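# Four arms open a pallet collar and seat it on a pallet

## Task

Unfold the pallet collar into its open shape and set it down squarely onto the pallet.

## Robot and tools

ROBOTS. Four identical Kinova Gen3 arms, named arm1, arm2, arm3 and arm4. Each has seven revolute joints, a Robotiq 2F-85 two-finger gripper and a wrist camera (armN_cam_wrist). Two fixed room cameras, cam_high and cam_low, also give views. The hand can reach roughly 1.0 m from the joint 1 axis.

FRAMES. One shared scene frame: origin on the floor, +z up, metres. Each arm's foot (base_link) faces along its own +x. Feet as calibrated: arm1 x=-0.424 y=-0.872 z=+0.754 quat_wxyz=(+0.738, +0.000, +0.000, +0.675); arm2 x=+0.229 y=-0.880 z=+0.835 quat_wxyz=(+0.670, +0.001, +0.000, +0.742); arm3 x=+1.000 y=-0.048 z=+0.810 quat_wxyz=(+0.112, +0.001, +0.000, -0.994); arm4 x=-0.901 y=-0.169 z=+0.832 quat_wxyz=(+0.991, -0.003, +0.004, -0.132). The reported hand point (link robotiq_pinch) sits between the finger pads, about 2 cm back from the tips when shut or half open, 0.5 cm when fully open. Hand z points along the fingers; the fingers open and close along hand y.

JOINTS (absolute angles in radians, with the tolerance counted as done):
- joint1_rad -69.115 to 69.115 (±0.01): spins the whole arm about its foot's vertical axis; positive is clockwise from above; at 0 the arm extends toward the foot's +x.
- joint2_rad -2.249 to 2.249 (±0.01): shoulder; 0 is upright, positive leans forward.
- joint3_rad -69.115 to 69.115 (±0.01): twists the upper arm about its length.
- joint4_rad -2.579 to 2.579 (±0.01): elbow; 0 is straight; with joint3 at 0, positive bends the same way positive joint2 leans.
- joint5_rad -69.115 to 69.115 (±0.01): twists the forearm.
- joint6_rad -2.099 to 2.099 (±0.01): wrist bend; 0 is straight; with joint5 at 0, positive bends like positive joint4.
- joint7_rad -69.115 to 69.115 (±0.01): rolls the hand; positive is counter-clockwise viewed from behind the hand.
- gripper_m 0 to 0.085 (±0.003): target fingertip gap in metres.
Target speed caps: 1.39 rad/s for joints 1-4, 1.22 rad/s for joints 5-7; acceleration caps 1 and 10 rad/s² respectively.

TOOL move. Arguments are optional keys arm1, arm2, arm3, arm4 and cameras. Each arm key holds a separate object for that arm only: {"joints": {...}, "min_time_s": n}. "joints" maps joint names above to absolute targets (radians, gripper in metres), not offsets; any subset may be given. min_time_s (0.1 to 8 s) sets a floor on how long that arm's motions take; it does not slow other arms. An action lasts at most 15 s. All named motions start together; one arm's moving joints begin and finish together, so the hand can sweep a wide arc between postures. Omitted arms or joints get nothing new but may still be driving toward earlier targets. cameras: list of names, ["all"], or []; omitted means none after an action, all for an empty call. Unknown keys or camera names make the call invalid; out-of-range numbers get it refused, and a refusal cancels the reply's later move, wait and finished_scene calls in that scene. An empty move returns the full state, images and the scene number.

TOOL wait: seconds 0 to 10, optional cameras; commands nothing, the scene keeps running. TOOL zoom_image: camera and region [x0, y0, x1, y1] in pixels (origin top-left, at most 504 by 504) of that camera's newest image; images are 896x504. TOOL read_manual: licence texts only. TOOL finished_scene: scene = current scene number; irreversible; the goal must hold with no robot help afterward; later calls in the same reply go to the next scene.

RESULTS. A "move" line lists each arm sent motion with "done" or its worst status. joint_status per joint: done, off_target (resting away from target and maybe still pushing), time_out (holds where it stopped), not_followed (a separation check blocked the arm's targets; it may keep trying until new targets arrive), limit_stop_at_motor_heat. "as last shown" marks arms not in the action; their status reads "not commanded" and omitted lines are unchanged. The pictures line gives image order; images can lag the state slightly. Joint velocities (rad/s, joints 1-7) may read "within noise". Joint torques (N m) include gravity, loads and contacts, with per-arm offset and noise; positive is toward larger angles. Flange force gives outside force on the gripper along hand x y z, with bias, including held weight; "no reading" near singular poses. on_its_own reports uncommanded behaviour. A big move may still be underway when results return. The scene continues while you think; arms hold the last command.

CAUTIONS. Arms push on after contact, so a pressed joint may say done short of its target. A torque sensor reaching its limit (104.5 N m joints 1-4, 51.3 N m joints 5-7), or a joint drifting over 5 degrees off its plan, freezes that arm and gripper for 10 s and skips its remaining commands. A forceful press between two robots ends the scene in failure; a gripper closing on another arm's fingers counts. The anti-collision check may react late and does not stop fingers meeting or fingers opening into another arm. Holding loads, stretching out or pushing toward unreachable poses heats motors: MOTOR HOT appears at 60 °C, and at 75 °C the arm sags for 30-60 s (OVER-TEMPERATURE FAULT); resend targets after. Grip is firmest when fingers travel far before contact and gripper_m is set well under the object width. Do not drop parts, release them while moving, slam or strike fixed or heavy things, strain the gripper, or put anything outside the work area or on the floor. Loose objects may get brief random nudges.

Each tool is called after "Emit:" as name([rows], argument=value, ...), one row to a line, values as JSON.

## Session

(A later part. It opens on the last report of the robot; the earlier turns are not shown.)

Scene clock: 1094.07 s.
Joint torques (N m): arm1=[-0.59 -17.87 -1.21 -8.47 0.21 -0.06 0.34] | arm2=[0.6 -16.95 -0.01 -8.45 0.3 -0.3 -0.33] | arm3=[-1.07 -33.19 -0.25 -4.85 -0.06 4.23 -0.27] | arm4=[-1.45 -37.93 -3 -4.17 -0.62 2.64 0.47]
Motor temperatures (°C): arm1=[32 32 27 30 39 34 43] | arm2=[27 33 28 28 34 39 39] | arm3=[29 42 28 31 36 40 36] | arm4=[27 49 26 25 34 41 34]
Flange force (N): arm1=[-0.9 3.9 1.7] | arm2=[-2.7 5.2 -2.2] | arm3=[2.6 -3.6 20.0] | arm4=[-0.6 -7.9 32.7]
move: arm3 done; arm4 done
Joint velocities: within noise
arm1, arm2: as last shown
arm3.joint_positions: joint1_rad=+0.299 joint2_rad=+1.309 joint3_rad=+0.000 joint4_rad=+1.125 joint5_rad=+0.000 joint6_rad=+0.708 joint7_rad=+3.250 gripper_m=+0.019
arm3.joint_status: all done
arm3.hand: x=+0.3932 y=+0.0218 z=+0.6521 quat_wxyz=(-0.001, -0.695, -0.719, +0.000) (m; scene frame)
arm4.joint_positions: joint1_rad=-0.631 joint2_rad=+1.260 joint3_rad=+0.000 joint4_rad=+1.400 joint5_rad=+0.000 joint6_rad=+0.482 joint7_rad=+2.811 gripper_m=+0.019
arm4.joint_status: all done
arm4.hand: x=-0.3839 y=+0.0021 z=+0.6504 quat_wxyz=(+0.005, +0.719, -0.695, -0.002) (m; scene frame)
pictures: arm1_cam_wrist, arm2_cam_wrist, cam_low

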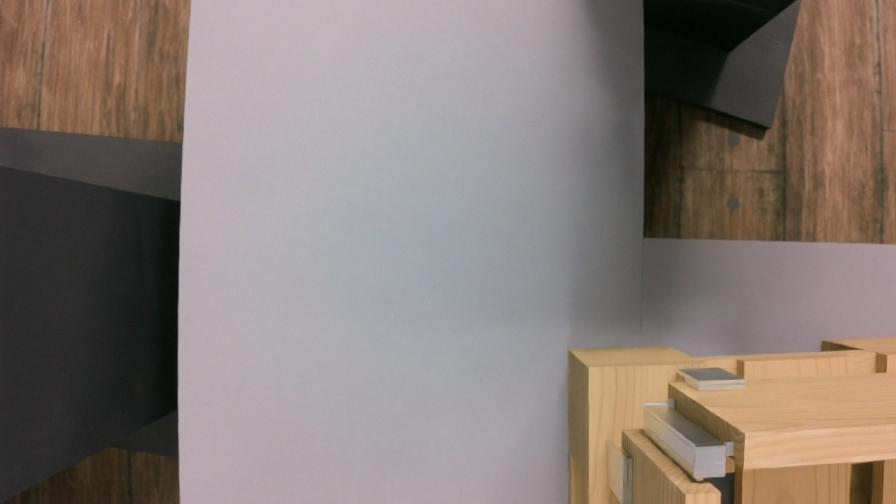

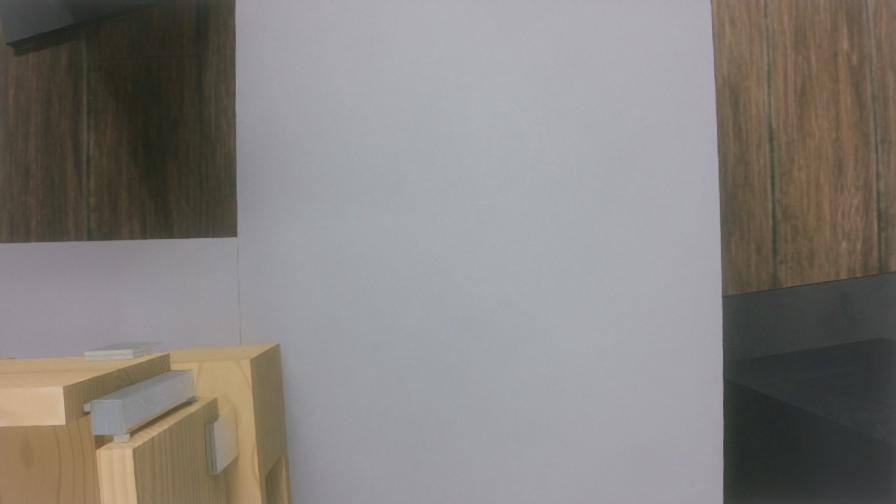

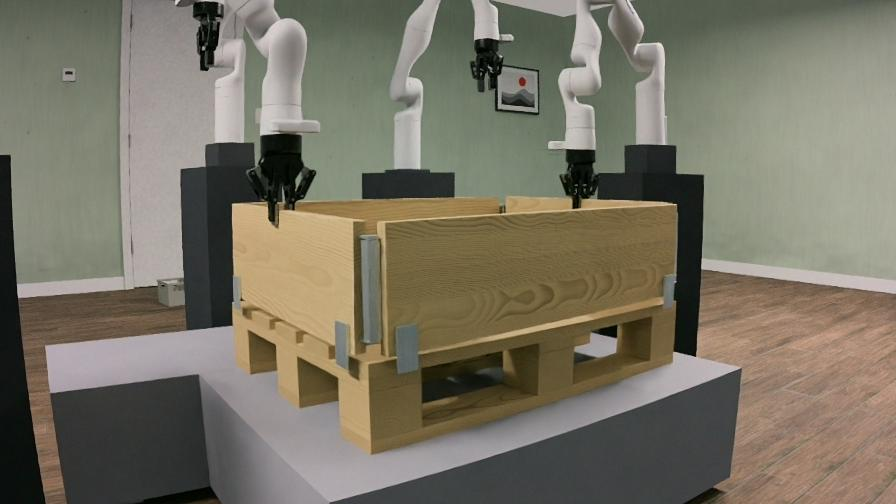

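Emit:
move(arm3={"joints":{"joint1_rad":0.2741,"joint2_rad":1.2899,"joint4_rad":1.1411,"joint6_rad":0.7106,"joint7_rad":3.2324},"min_time_s":3}, arm4={"joints":{"joint1_rad":-0.5949,"joint2_rad":1.2335,"joint4_rad":1.4355,"joint6_rad":0.4726,"joint7_rad":2.8538},"min_time_s":3}, cameras=["arm1_cam_wrist","arm2_cam_wrist","cam_low"])

Emit:
zoom_image(camera="arm1_cam_wrist", region=[550, 320, 896, 504])

Emit:
zoom_image(camera="arm2_cam_wrist", region=[0, 320, 346, 504])

Emit:
zoom_image(camera="cam_low", region=[220, 240, 420, 400])

Emit:
zoom_image(camera="cam_low", region=[580, 230, 720, 340])

Scene clock: 1147.57 s.
Joint torques (N m): arm1=[-0.55 -17.9 -1.21 -8.46 0.2 -0.06 0.39] | arm2=[0.6 -16.97 0 -8.56 0.29 -0.28 -0.34] | arm3=[0.02 -36.16 0.53 -6.83 0 3.65 -0.32] | arm4=[-0.95 -38.63 -2.02 -4.96 -0.35 2.24 0.41]
Motor temperatures (°C): arm1=[31 32 27 30 39 34 43] | arm2=[27 33 28 29 34 39 39] | arm3=[29 41 28 31 36 40 36] | arm4=[27 49 26 25 34 41 34]
Flange force (N): arm1=[-0.7 3.9 1.7] | arm2=[-2.9 5.5 -1.9] | arm3=[0.5 -1.1 23.5] | arm4=[-0.6 -6.1 33.6]
move: arm3 done; arm4 done
Joint velocities: within noise
arm1, arm2: as last shown
arm3.joint_positions: joint1_rad=+0.274 joint2_rad=+1.290 joint3_rad=+0.000 joint4_rad=+1.141 joint5_rad=+0.000 joint6_rad=+0.711 joint7_rad=+3.232 gripper_m=+0.019
arm3.joint_status: all done
arm3.hand: x=+0.3930 y=+0.0065 z=+0.6604 quat_wxyz=(-0.001, -0.692, -0.722, +0.000) (m; scene frame)
arm4.joint_positions: joint1_rad=-0.595 joint2_rad=+1.233 joint3_rad=+0.000 joint4_rad=+1.435 joint5_rad=+0.000 joint6_rad=+0.473 joint7_rad=+2.854 gripper_m=+0.019
arm4.joint_status: all done
arm4.hand: x=-0.3838 y=-0.0187 z=+0.6599 quat_wxyz=(+0.005, +0.722, -0.692, -0.002) (m; scene frame)
pictures: arm1_cam_wrist, arm2_cam_wrist, cam_low

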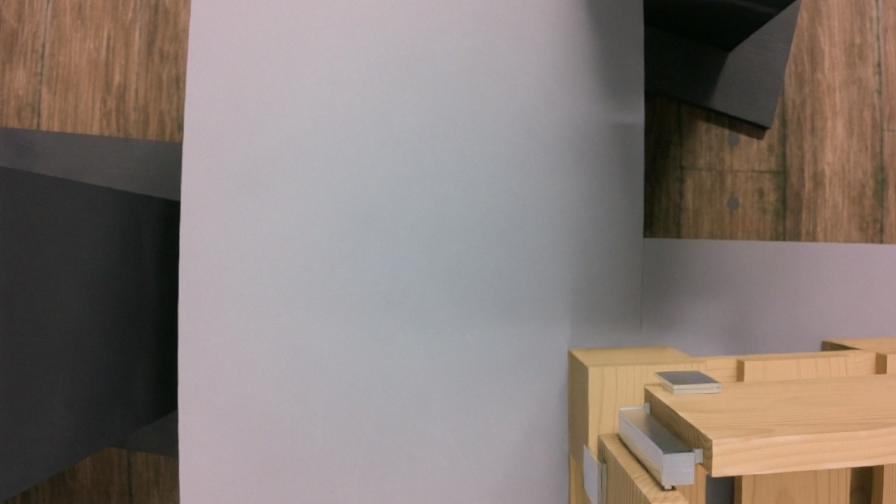

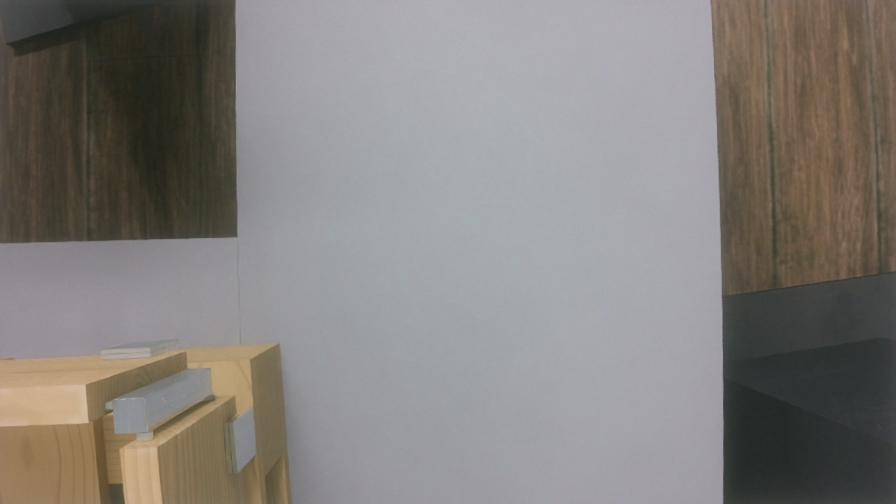

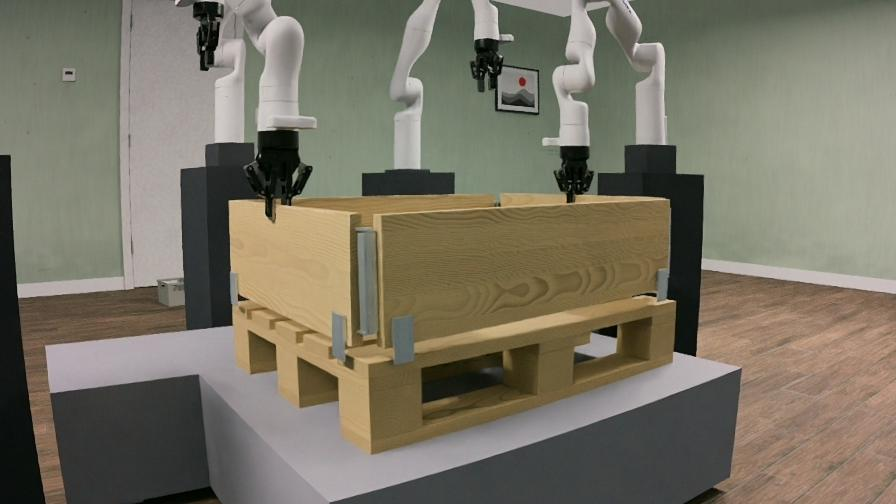

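Scaled by 1.457 from the camera's 896x504 image, which has a finer 1280x720 frame.

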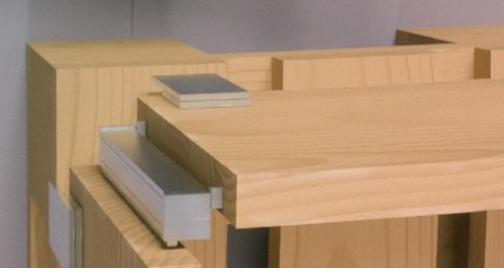

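Scaled by 1.457 from the camera's 896x504 image, which has a finer 1280x720 frame.

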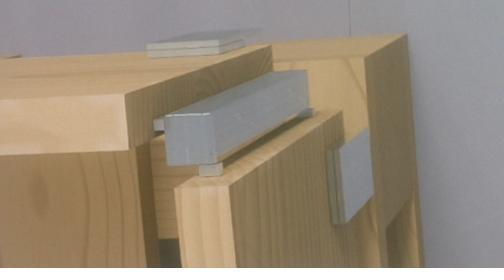

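Scaled by 2.520 from the camera's 896x504 image, which has a finer 1280x720 frame.

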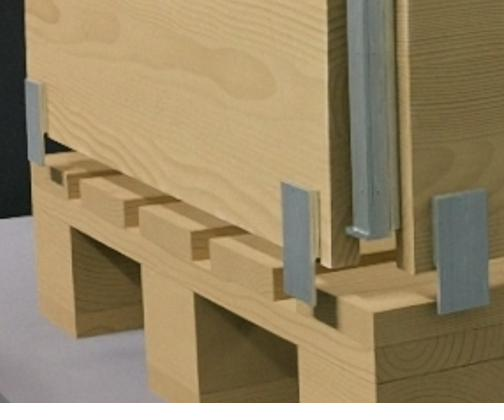

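Scaled by 3.600 from the camera's 896x504 image, which has a finer 1280x720 frame.

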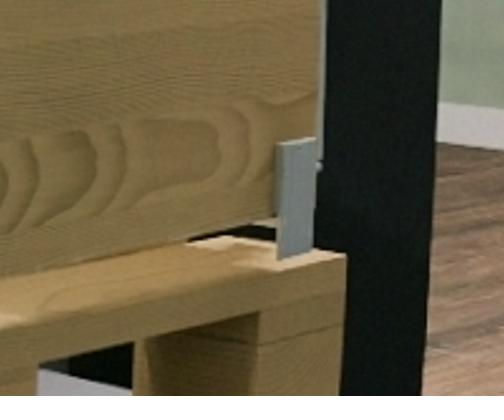

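Emit:
move(arm3={"joints":{"joint1_rad":0.2605,"joint2_rad":1.3053,"joint4_rad":1.0962,"joint6_rad":0.7401,"joint7_rad":3.2188},"min_time_s":3}, arm4={"joints":{"joint1_rad":-0.5863,"joint2_rad":1.2223,"joint4_rad":1.4796,"joint6_rad":0.4397,"joint7_rad":2.8625},"min_time_s":3}, cameras=["arm1_cam_wrist","arm2_cam_wrist","cam_low"])

Emit:
zoom_image(camera="arm1_cam_wrist", region=[550, 320, 750, 504])

Emit:
zoom_image(camera="arm2_cam_wrist", region=[100, 320, 300, 504])

Emit:
zoom_image(camera="cam_low", region=[220, 240, 420, 400])

Emit:
zoom_image(camera="cam_low", region=[580, 230, 720, 340])

Scene clock: 1202.73 s.
Joint torques (N m): arm1=[-0.52 -17.89 -1.19 -8.52 0.25 -0.03 0.38] | arm2=[0.57 -17 -0.01 -8.48 0.28 -0.29 -0.35] | arm3=[-0.18 -37.25 0.31 -8.03 -0.06 3.2 -0.31] | arm4=[-0.7 -38.84 -1.69 -5.38 -0.23 1.69 0.38]
Motor temperatures (°C): arm1=[31 32 27 30 39 34 43] | arm2=[27 33 28 29 34 39 39] | arm3=[29 43 28 31 36 40 36] | arm4=[27 53 26 25 34 41 34]
Flange force (N): arm1=[-0.7 3.7 1.9] | arm2=[-2.6 5.2 -2.0] | arm3=[0.6 0.6 23.4] | arm4=[-0.6 -4.5 33.8]
move: arm3 done; arm4 done
Joint velocities: within noise
arm1, arm2: as last shown
arm3.joint_positions: joint1_rad=+0.261 joint2_rad=+1.305 joint3_rad=+0.000 joint4_rad=+1.096 joint5_rad=+0.000 joint6_rad=+0.740 joint7_rad=+3.219 gripper_m=+0.019
arm3.joint_status: all done
arm3.hand: x=+0.3837 y=-0.0014 z=+0.6603 quat_wxyz=(-0.001, -0.692, -0.722, +0.000) (m; scene frame)
arm4.joint_positions: joint1_rad=-0.586 joint2_rad=+1.222 joint3_rad=+0.000 joint4_rad=+1.480 joint5_rad=+0.000 joint6_rad=+0.440 joint7_rad=+2.862 gripper_m=+0.019
arm4.joint_status: all done
arm4.hand: x=-0.3928 y=-0.0266 z=+0.6599 quat_wxyz=(+0.005, +0.722, -0.692, -0.002) (m; scene frame)
pictures: arm1_cam_wrist, arm2_cam_wrist, cam_low

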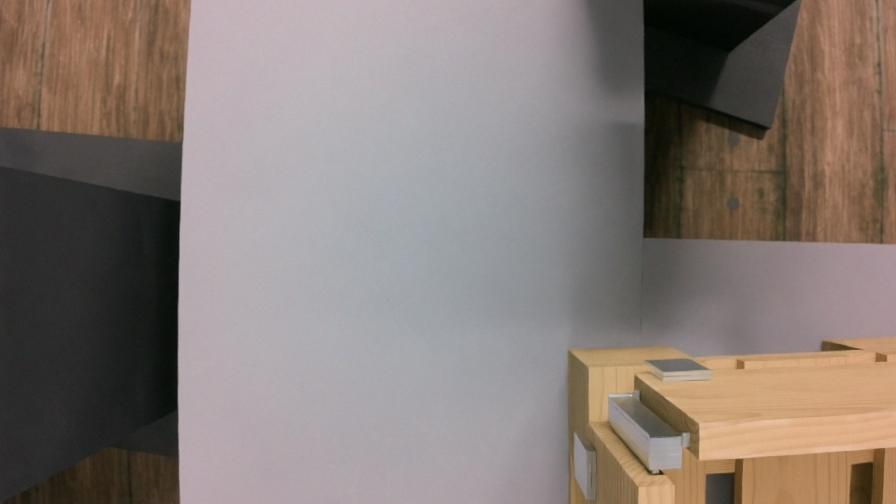

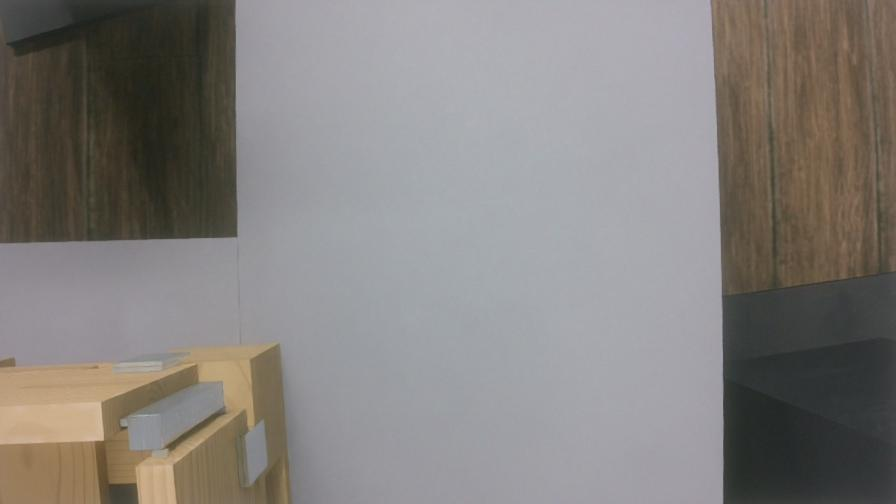

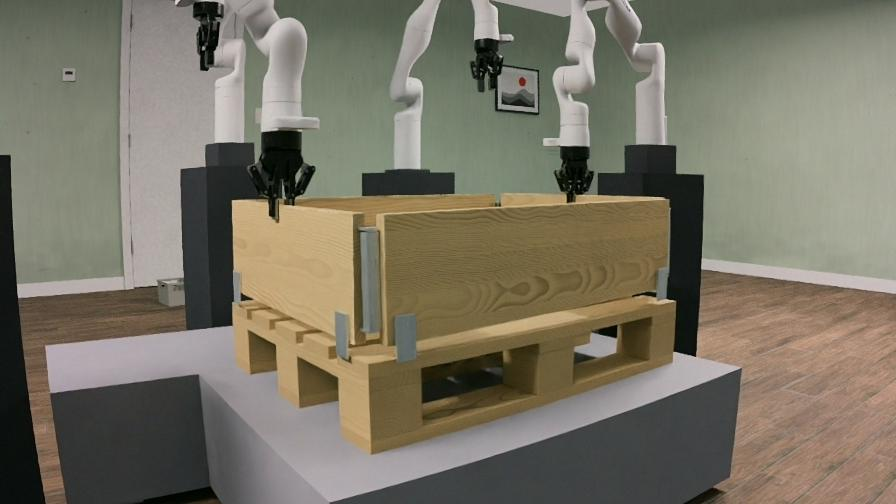

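Scaled by 2.520 from the camera's 896x504 image, which has a finer 1280x720 frame.

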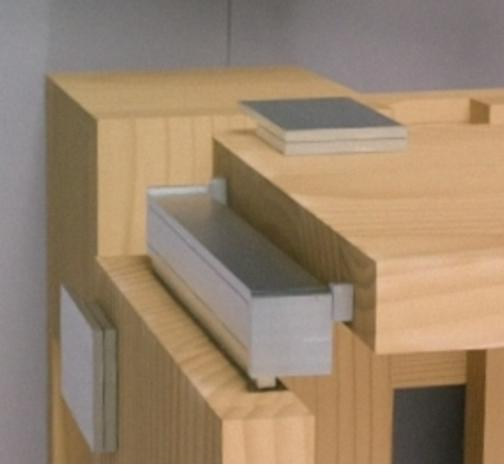

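Scaled by 2.520 from the camera's 896x504 image, which has a finer 1280x720 frame.

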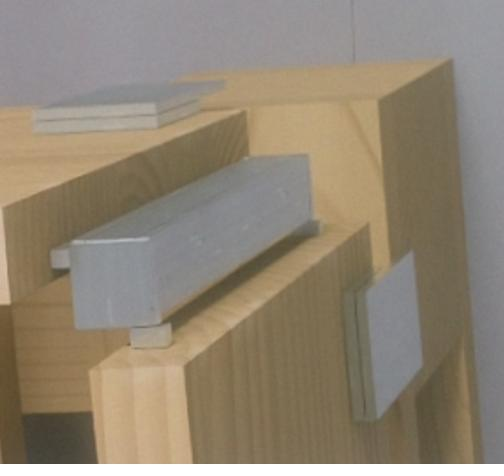

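Scaled by 2.520 from the camera's 896x504 image, which has a finer 1280x720 frame.

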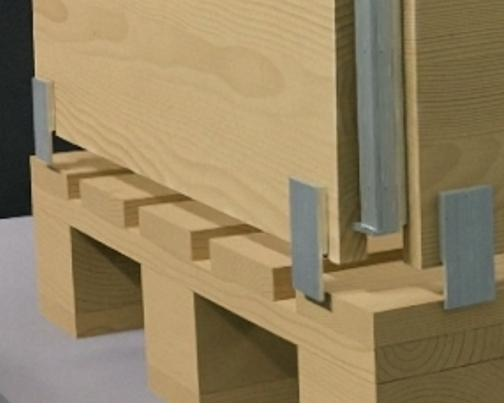

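Scaled by 3.600 from the camera's 896x504 image, which has a finer 1280x720 frame.

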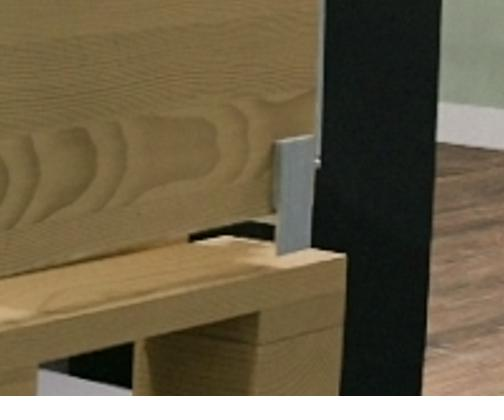

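Emit:
move(arm3={"joints":{"joint1_rad":0.2578,"joint2_rad":1.319,"joint4_rad":1.0854,"joint6_rad":0.7372,"joint7_rad":3.2162},"min_time_s":2}, arm4={"joints":{"joint1_rad":-0.5871,"joint2_rad":1.2342,"joint4_rad":1.4768,"joint6_rad":0.4306,"joint7_rad":2.8617},"min_time_s":2}, cameras=["arm1_cam_wrist","arm2_cam_wrist","cam_low"])

Emit:
zoom_image(camera="arm1_cam_wrist", region=[550, 320, 750, 504])

Emit:
zoom_image(camera="arm2_cam_wrist", region=[100, 320, 300, 504])

Emit:
zoom_image(camera="cam_low", region=[220, 240, 420, 400])

Emit:
zoom_image(camera="cam_low", region=[580, 230, 720, 340])

Scene clock: 1293.10 s.
Joint torques (N m): arm1=[-0.53 -17.85 -1.26 -8.55 0.18 -0.05 0.39] | arm2=[0.56 -16.94 0.01 -8.5 0.24 -0.25 -0.32] | arm3=[-0.27 -37.11 0.35 -7.85 -0.06 3.28 -0.29] | arm4=[-0.77 -38.89 -1.79 -5.27 -0.26 1.68 0.38]
Motor temperatures (°C): arm1=[31 32 27 30 39 34 43] | arm2=[27 33 28 29 34 38 39] | arm3=[29 42 28 31 36 40 36] | arm4=[26 58 25 24 34 41 34]
Flange force (N): arm1=[-0.7 3.5 1.9] | arm2=[-2.8 5.5 -2.0] | arm3=[0.7 0.5 23.2] | arm4=[-0.4 -4.5 34.0]
move: arm3 done; arm4 done
Joint velocities: within noise
arm1, arm2: as last shown
arm3.joint_positions: joint1_rad=+0.258 joint2_rad=+1.319 joint3_rad=+0.000 joint4_rad=+1.085 joint5_rad=+0.000 joint6_rad=+0.737 joint7_rad=+3.216 gripper_m=+0.019
arm3.joint_status: all done
arm3.hand: x=+0.3827 y=-0.0030 z=+0.6541 quat_wxyz=(-0.001, -0.692, -0.722, +0.000) (m; scene frame)
arm4.joint_positions: joint1_rad=-0.587 joint2_rad=+1.234 joint3_rad=+0.000 joint4_rad=+1.477 joint5_rad=+0.000 joint6_rad=+0.431 joint7_rad=+2.862 gripper_m=+0.019
arm4.joint_status: all done
arm4.hand: x=-0.3938 y=-0.0265 z=+0.6540 quat_wxyz=(+0.005, +0.722, -0.692, -0.002) (m; scene frame)
pictures: arm1_cam_wrist, arm2_cam_wrist, cam_low

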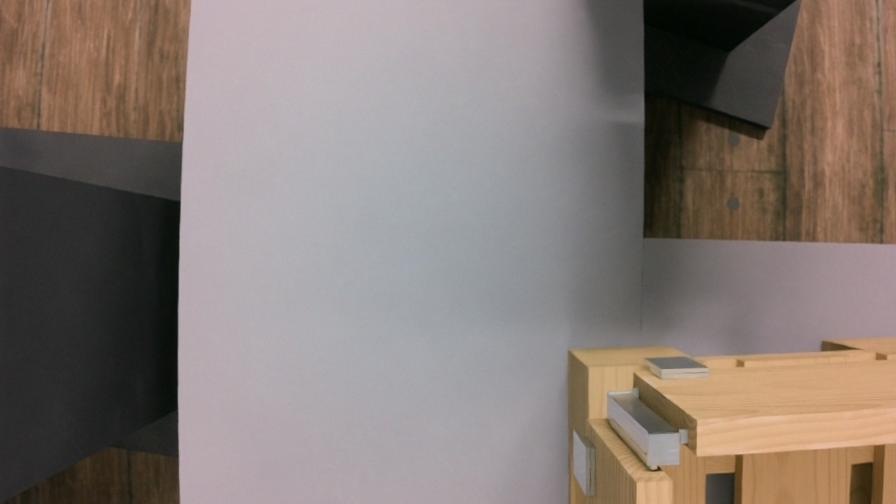

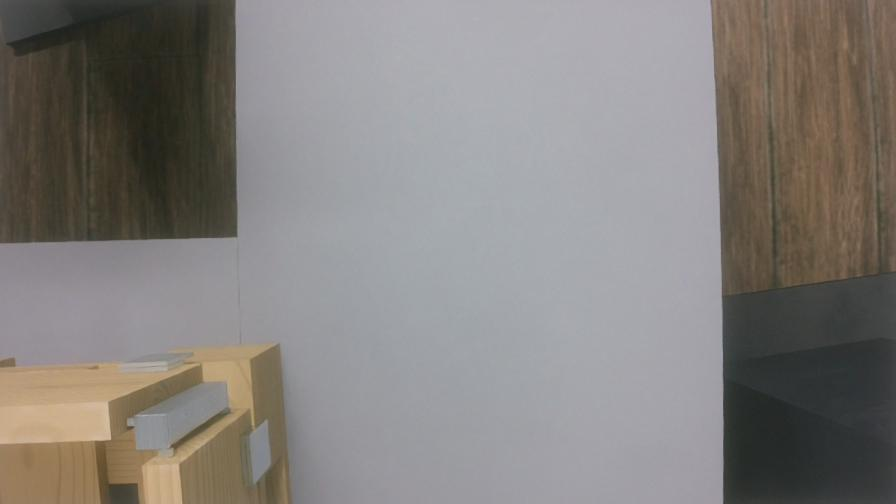

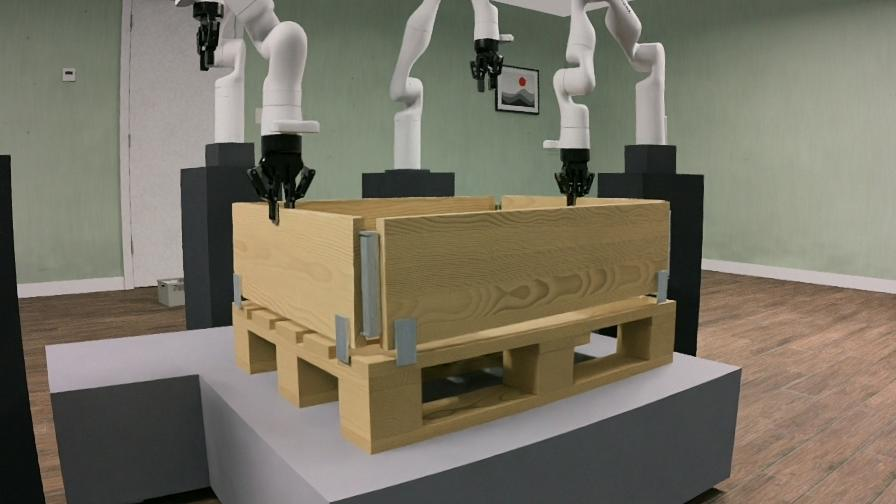

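Scaled by 2.520 from the camera's 896x504 image, which has a finer 1280x720 frame.

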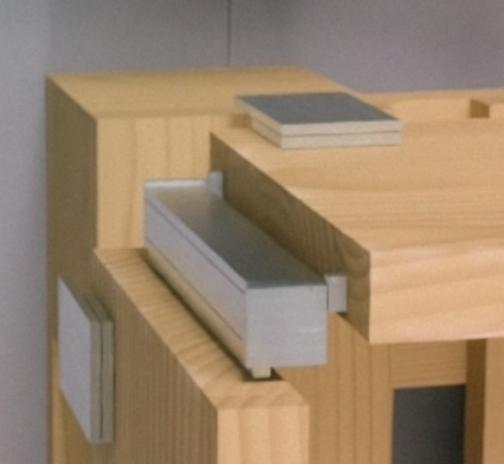

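Scaled by 2.520 from the camera's 896x504 image, which has a finer 1280x720 frame.

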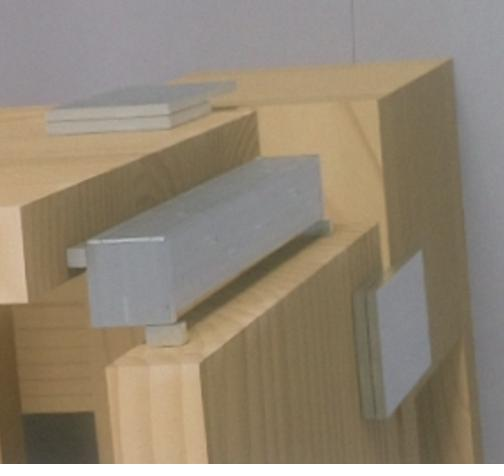

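Scaled by 2.520 from the camera's 896x504 image, which has a finer 1280x720 frame.

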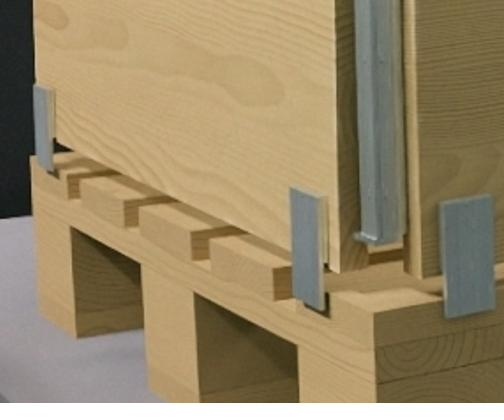

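Scaled by 3.600 from the camera's 896x504 image, which has a finer 1280x720 frame.

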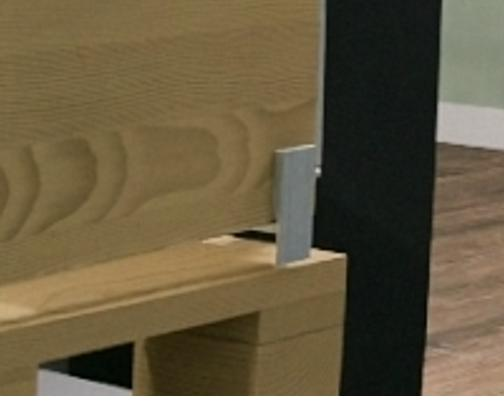

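Emit:
move(arm3={"joints":{"joint1_rad":0.2578,"joint2_rad":1.3312,"joint4_rad":1.0787,"joint6_rad":0.7317,"joint7_rad":3.2127},"min_time_s":2}, arm4={"joints":{"joint1_rad":-0.5921,"joint2_rad":1.248,"joint4_rad":1.4669,"joint6_rad":0.4267,"joint7_rad":2.8532},"min_time_s":2}, cameras=["arm1_cam_wrist","arm2_cam_wrist","cam_low"])

Emit:
zoom_image(camera="cam_low", region=[580, 230, 720, 340])

Emit:
zoom_image(camera="cam_low", region=[300, 300, 430, 400])

Emit:
zoom_image(camera="arm2_cam_wrist", region=[100, 320, 300, 504])

Emit:
zoom_image(camera="arm1_cam_wrist", region=[550, 320, 750, 504])

Scene clock: 1321.53 s.
Joint torques (N m): arm1=[-0.55 -17.9 -1.2 -8.46 0.21 -0.03 0.4] | arm2=[0.56 -16.98 -0.03 -8.4 0.27 -0.31 -0.32] | arm3=[-0.19 -37.06 0.32 -7.71 -0.04 3.38 -0.28] | arm4=[-0.88 -38.66 -1.88 -4.94 -0.27 1.78 0.39]
Motor temperatures (°C): arm1=[31 32 27 30 39 34 43] | arm2=[27 33 28 29 34 38 39] | arm3=[29 41 28 31 36 40 36] | arm4=[26 56 25 25 34 40 34]
Flange force (N): arm1=[-0.7 3.9 1.8] | arm2=[-2.6 4.9 -2.2] | arm3=[0.6 0.6 23.2] | arm4=[-0.4 -4.9 33.8]
move: arm3 done; arm4 done
Joint velocities: within noise
arm1, arm2: as last shown
arm3.joint_positions: joint1_rad=+0.258 joint2_rad=+1.331 joint3_rad=+0.000 joint4_rad=+1.079 joint5_rad=+0.000 joint6_rad=+0.732 joint7_rad=+3.213 gripper_m=+0.019
arm3.joint_status: all done
arm3.hand: x=+0.3828 y=-0.0031 z=+0.6480 quat_wxyz=(-0.001, -0.693, -0.721, +0.000) (m; scene frame)
arm4.joint_positions: joint1_rad=-0.592 joint2_rad=+1.248 joint3_rad=+0.000 joint4_rad=+1.467 joint5_rad=+0.000 joint6_rad=+0.427 joint7_rad=+2.853 gripper_m=+0.019
arm4.joint_status: all done
arm4.hand: x=-0.3939 y=-0.0238 z=+0.6480 quat_wxyz=(+0.005, +0.720, -0.694, -0.002) (m; scene frame)
pictures: arm1_cam_wrist, arm2_cam_wrist, cam_low

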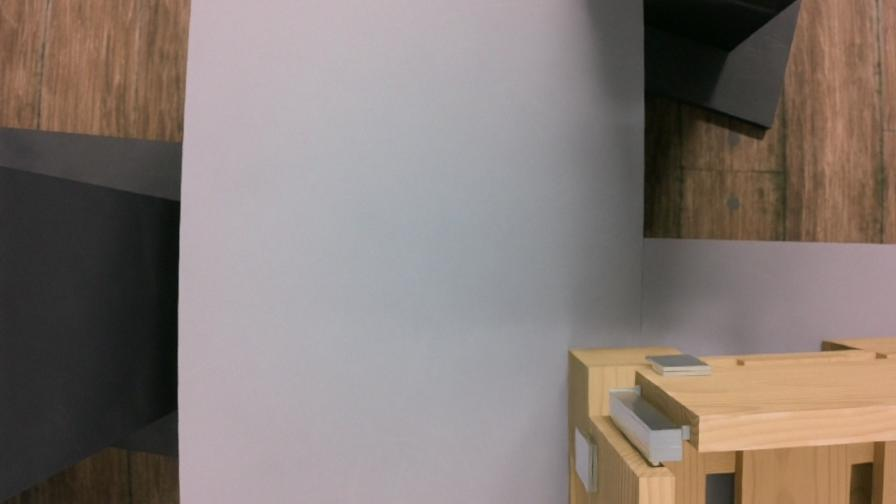

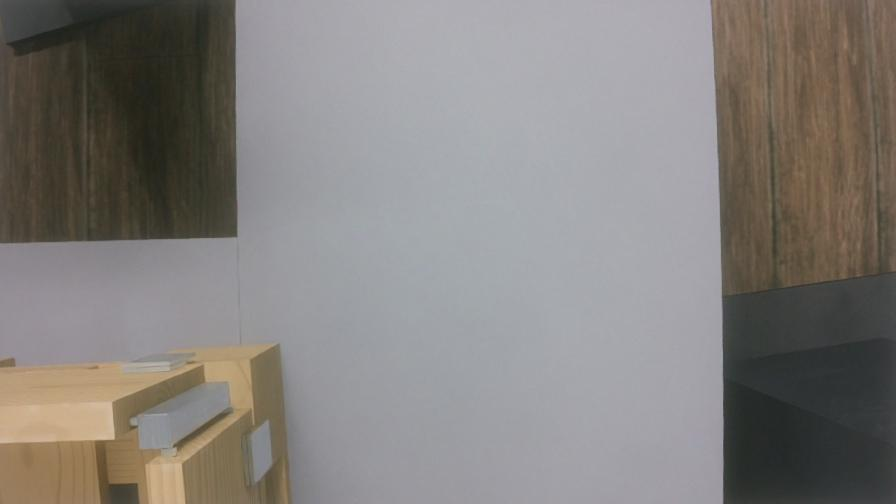

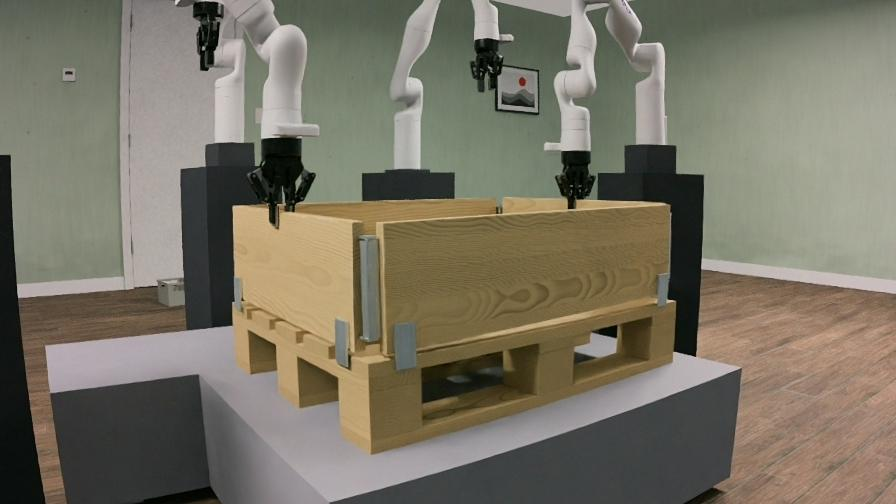

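Scaled by 3.600 from the camera's 896x504 image, which has a finer 1280x720 frame.

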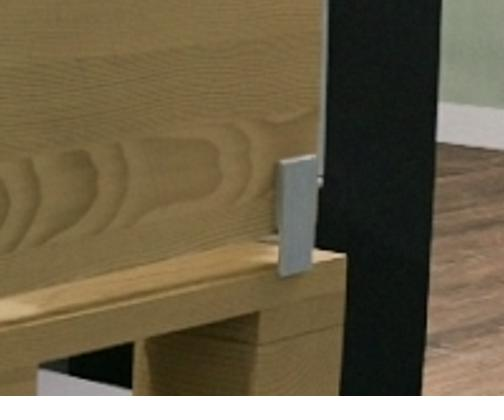

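Scaled by 3.877 from the camera's 896x504 image, which has a finer 1280x720 frame.

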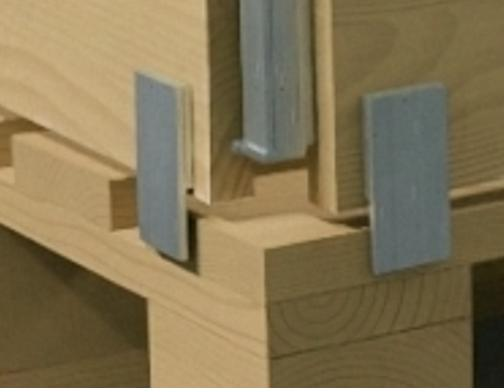

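Scaled by 2.520 from the camera's 896x504 image, which has a finer 1280x720 frame.

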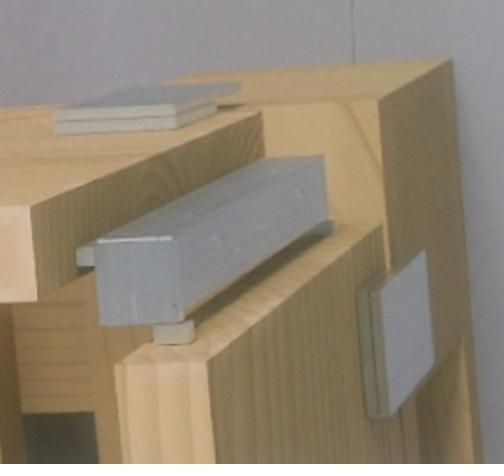

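Scaled by 2.520 from the camera's 896x504 image, which has a finer 1280x720 frame.

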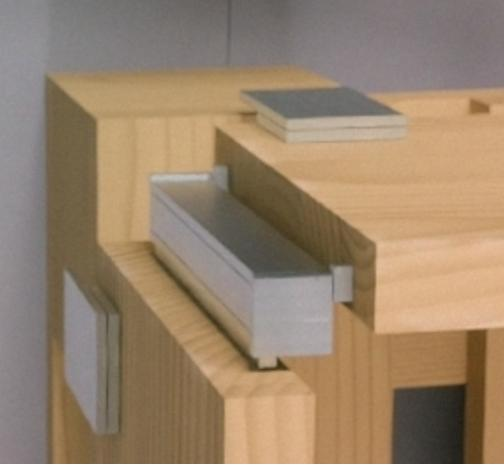

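Emit:
move(arm3={"joints":{"joint2_rad":1.3472,"joint4_rad":1.0692,"joint6_rad":0.7252},"min_time_s":2}, arm4={"joints":{"joint2_rad":1.2655,"joint4_rad":1.4574,"joint6_rad":0.4187},"min_time_s":2}, cameras=["cam_low"])

Emit:
zoom_image(camera="cam_low", region=[220, 240, 420, 400])

Emit:
zoom_image(camera="cam_low", region=[580, 230, 720, 340])

Scene clock: 1344.50 s.
Joint torques (N m): arm1=[-0.56 -17.92 -1.25 -8.49 0.25 -0.07 0.38] | arm2=[0.54 -17.02 0.08 -8.49 0.29 -0.23 -0.38] | arm3=[-0.12 -36.92 0.32 -7.39 -0.07 3.4 -0.28] | arm4=[-0.89 -38.38 -1.86 -4.47 -0.29 1.95 0.37]
Motor temperatures (°C): arm1=[31 32 27 30 39 34 43] | arm2=[27 33 28 29 34 38 39] | arm3=[29 41 28 31 36 40 36] | arm4=[26 55 25 25 34 40 34]
Flange force (N): arm1=[-0.8 3.9 1.8] | arm2=[-2.6 5.3 -1.8] | arm3=[0.6 -0.3 23.1] | arm4=[-0.4 -5.4 33.7]
move: arm3 done; arm4 done
Joint velocities: within noise
arm1, arm2: as last shown
arm3.joint_positions: joint1_rad=+0.258 joint2_rad=+1.347 joint3_rad=+0.000 joint4_rad=+1.069 joint5_rad=+0.000 joint6_rad=+0.725 joint7_rad=+3.213 gripper_m=+0.019
arm3.joint_status: all done
arm3.hand: x=+0.3828 y=-0.0031 z=+0.6401 quat_wxyz=(-0.001, -0.693, -0.721, +0.000) (m; scene frame)
arm4.joint_positions: joint1_rad=-0.592 joint2_rad=+1.265 joint3_rad=+0.000 joint4_rad=+1.457 joint5_rad=+0.000 joint6_rad=+0.419 joint7_rad=+2.853 gripper_m=+0.019
arm4.joint_status: all done
arm4.hand: x=-0.3940 y=-0.0238 z=+0.6399 quat_wxyz=(+0.005, +0.720, -0.694, -0.002) (m; scene frame)
pictures: cam_low

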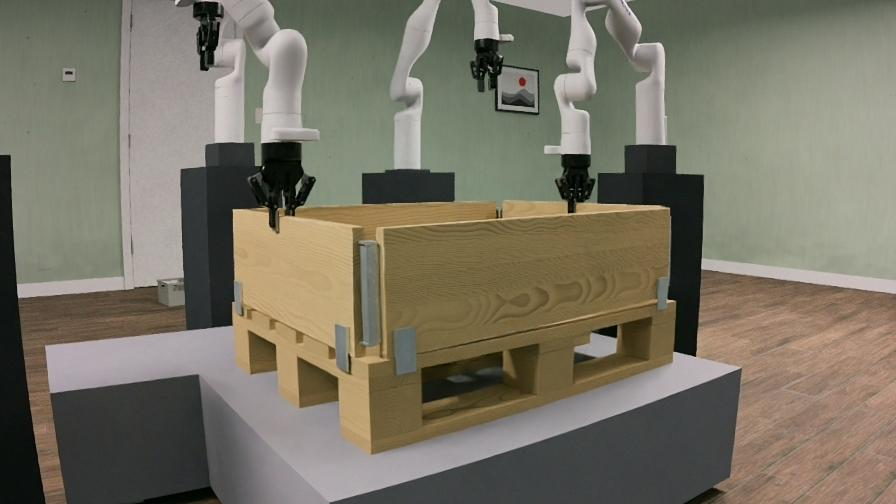

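Scaled by 2.520 from the camera's 896x504 image, which has a finer 1280x720 frame.

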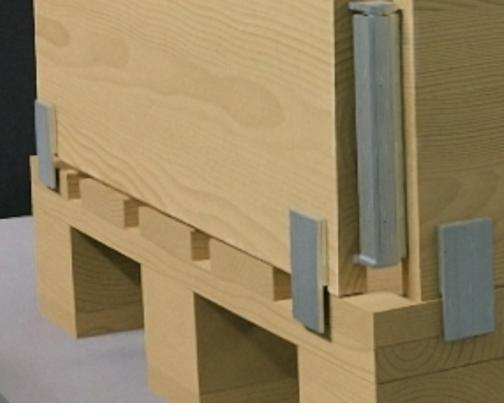

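Scaled by 3.600 from the camera's 896x504 image, which has a finer 1280x720 frame.

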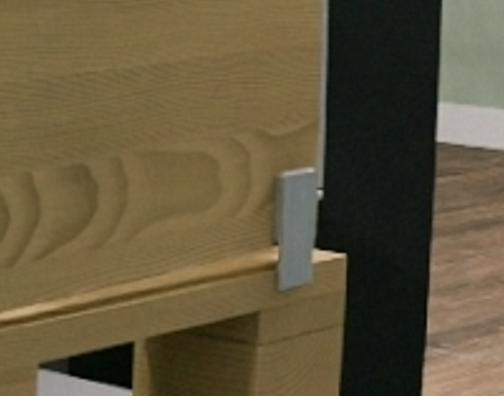

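Emit:
move(arm3={"joints":{"joint2_rad":1.3553,"joint4_rad":1.0643,"joint6_rad":0.7220},"min_time_s":1.5}, arm4={"joints":{"joint2_rad":1.2743,"joint4_rad":1.4525,"joint6_rad":0.4148},"min_time_s":1.5})

Emit:
move(arm3={"joints":{"joint2_rad":1.3635,"joint4_rad":1.0592,"joint6_rad":0.7189},"min_time_s":1.5}, arm4={"joints":{"joint2_rad":1.2832,"joint4_rad":1.4475,"joint6_rad":0.4109},"min_time_s":1.5}, cameras=["cam_low"])

Emit:
zoom_image(camera="cam_low", region=[220, 240, 420, 400])

Emit:
zoom_image(camera="cam_low", region=[580, 230, 720, 340])

Scene clock: 1361.83 s.
Joint torques (N m): arm1=[-0.5 -17.94 -1.23 -8.45 0.22 -0.05 0.37] | arm2=[0.49 -16.96 -0.07 -8.45 0.28 -0.29 -0.39] | arm3=[0.81 -35.64 0.91 -7.73 0.08 2.54 -0.27] | arm4=[-0.53 -38.36 -0.87 -4.84 -0.08 1.81 0.2]
Motor temperatures (°C): arm1=[31 32 27 30 39 34 43] | arm2=[27 33 28 28 34 38 39] | arm3=[29 41 28 31 36 40 36] | arm4=[26 54 25 25 34 40 34]
Flange force (N): arm1=[-0.7 4.0 1.8] | arm2=[-2.4 5.3 -2.1] | arm3=[-1.1 0.9 19.4] | arm4=[-0.5 -4.0 33.0]
move: arm3 done; arm4 done
Joint velocities: within noise
arm1, arm2: as last shown
arm3.joint_positions: joint1_rad=+0.258 joint2_rad=+1.355 joint3_rad=+0.000 joint4_rad=+1.064 joint5_rad=+0.000 joint6_rad=+0.722 joint7_rad=+3.213 gripper_m=+0.019
arm3.joint_status: all done
arm3.hand: x=+0.3828 y=-0.0031 z=+0.6361 quat_wxyz=(-0.001, -0.693, -0.721, +0.000) (m; scene frame)
arm4.joint_positions: joint1_rad=-0.592 joint2_rad=+1.274 joint3_rad=+0.000 joint4_rad=+1.452 joint5_rad=+0.000 joint6_rad=+0.415 joint7_rad=+2.853 gripper_m=+0.019
arm4.joint_status: all done
arm4.hand: x=-0.3940 y=-0.0238 z=+0.6359 quat_wxyz=(+0.005, +0.720, -0.694, -0.002) (m; scene frame)
pictures: none

Scene clock: 1363.63 s.
Joint torques (N m): arm1=[-0.58 -17.86 -1.2 -8.48 0.22 -0.04 0.39] | arm2=[0.61 -16.98 0.01 -8.48 0.21 -0.31 -0.32] | arm3=[1.81 -22.47 1.22 -4.57 0.19 1.12 -0.36] | arm4=[0.2 -38.86 0.01 -6.61 0.01 0.78 0.07]
Motor temperatures (°C): arm1=[31 32 27 30 39 34 43] | arm2=[27 33 28 28 34 38 39] | arm3=[29 41 28 31 36 40 36] | arm4=[26 54 25 25 34 40 34]
Flange force (N): arm1=[-0.8 3.8 1.8] | arm2=[-2.8 5.2 -2.1] | arm3=[-2.8 2.6 -4.7] | arm4=[-0.6 0.0 30.8]
move: arm3 done; arm4 done
Joint velocities: within noise
arm1.joint_positions: joint1_rad=-0.145 joint2_rad=+0.389 joint3_rad=+0.000 joint4_rad=+1.564 joint5_rad=+0.000 joint6_rad=+1.189 joint7_rad=-0.056 gripper_m=+0.045
arm1.joint_status: not commanded
arm1.hand: x=-0.4239 y=-0.4199 z=+0.9990 quat_wxyz=(+0.000, +0.000, -1.000, +0.000) (m; scene frame)
arm2.joint_positions: joint1_rad=+0.446 joint2_rad=+0.573 joint3_rad=+0.000 joint4_rad=+1.541 joint5_rad=+0.000 joint6_rad=+1.028 joint7_rad=-2.797 gripper_m=+0.045
arm2.joint_status: not commanded
arm2.hand: x=+0.4203 y=-0.4206 z=+1.0003 quat_wxyz=(+0.001, -1.000, -0.001, +0.001) (m; scene frame)
arm3.joint_positions: joint1_rad=+0.258 joint2_rad=+1.363 joint3_rad=+0.000 joint4_rad=+1.059 joint5_rad=+0.000 joint6_rad=+0.719 joint7_rad=+3.213 gripper_m=+0.019
arm3.joint_status: all done
arm3.hand: x=+0.3828 y=-0.0031 z=+0.6321 quat_wxyz=(-0.001, -0.693, -0.721, +0.000) (m; scene frame)
arm4.joint_positions: joint1_rad=-0.592 joint2_rad=+1.283 joint3_rad=+0.000 joint4_rad=+1.448 joint5_rad=+0.000 joint6_rad=+0.411 joint7_rad=+2.853 gripper_m=+0.019
arm4.joint_status: all done
arm4.hand: x=-0.3941 y=-0.0239 z=+0.6318 quat_wxyz=(+0.005, +0.720, -0.694, -0.002) (m; scene frame)
pictures: cam_low

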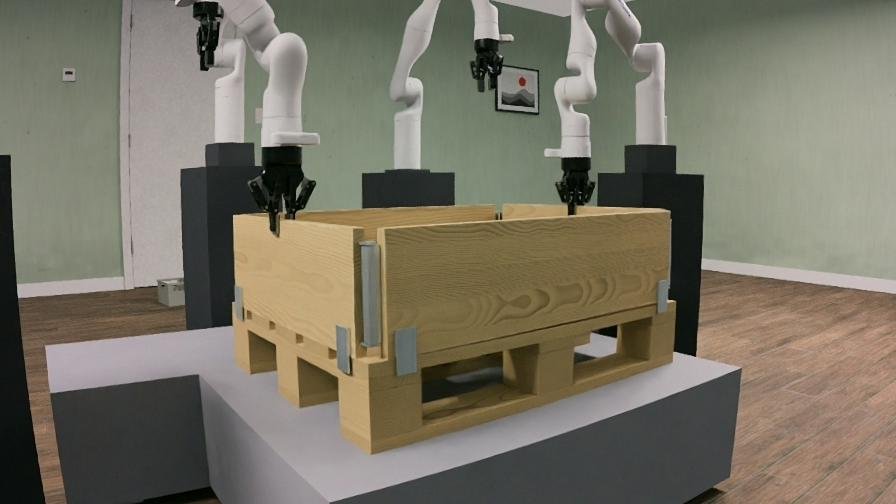

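Scaled by 2.520 from the camera's 896x504 image, which has a finer 1280x720 frame.

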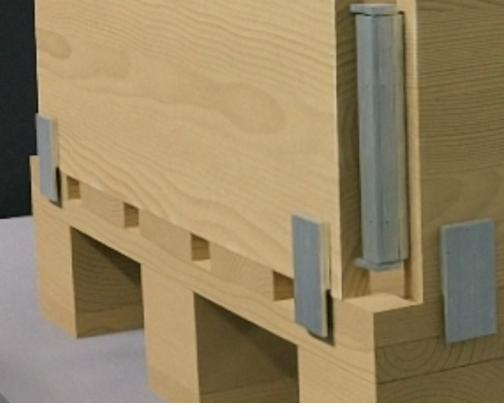

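Scaled by 3.600 from the camera's 896x504 image, which has a finer 1280x720 frame.

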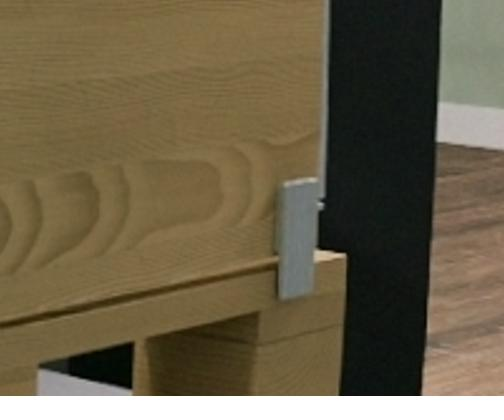

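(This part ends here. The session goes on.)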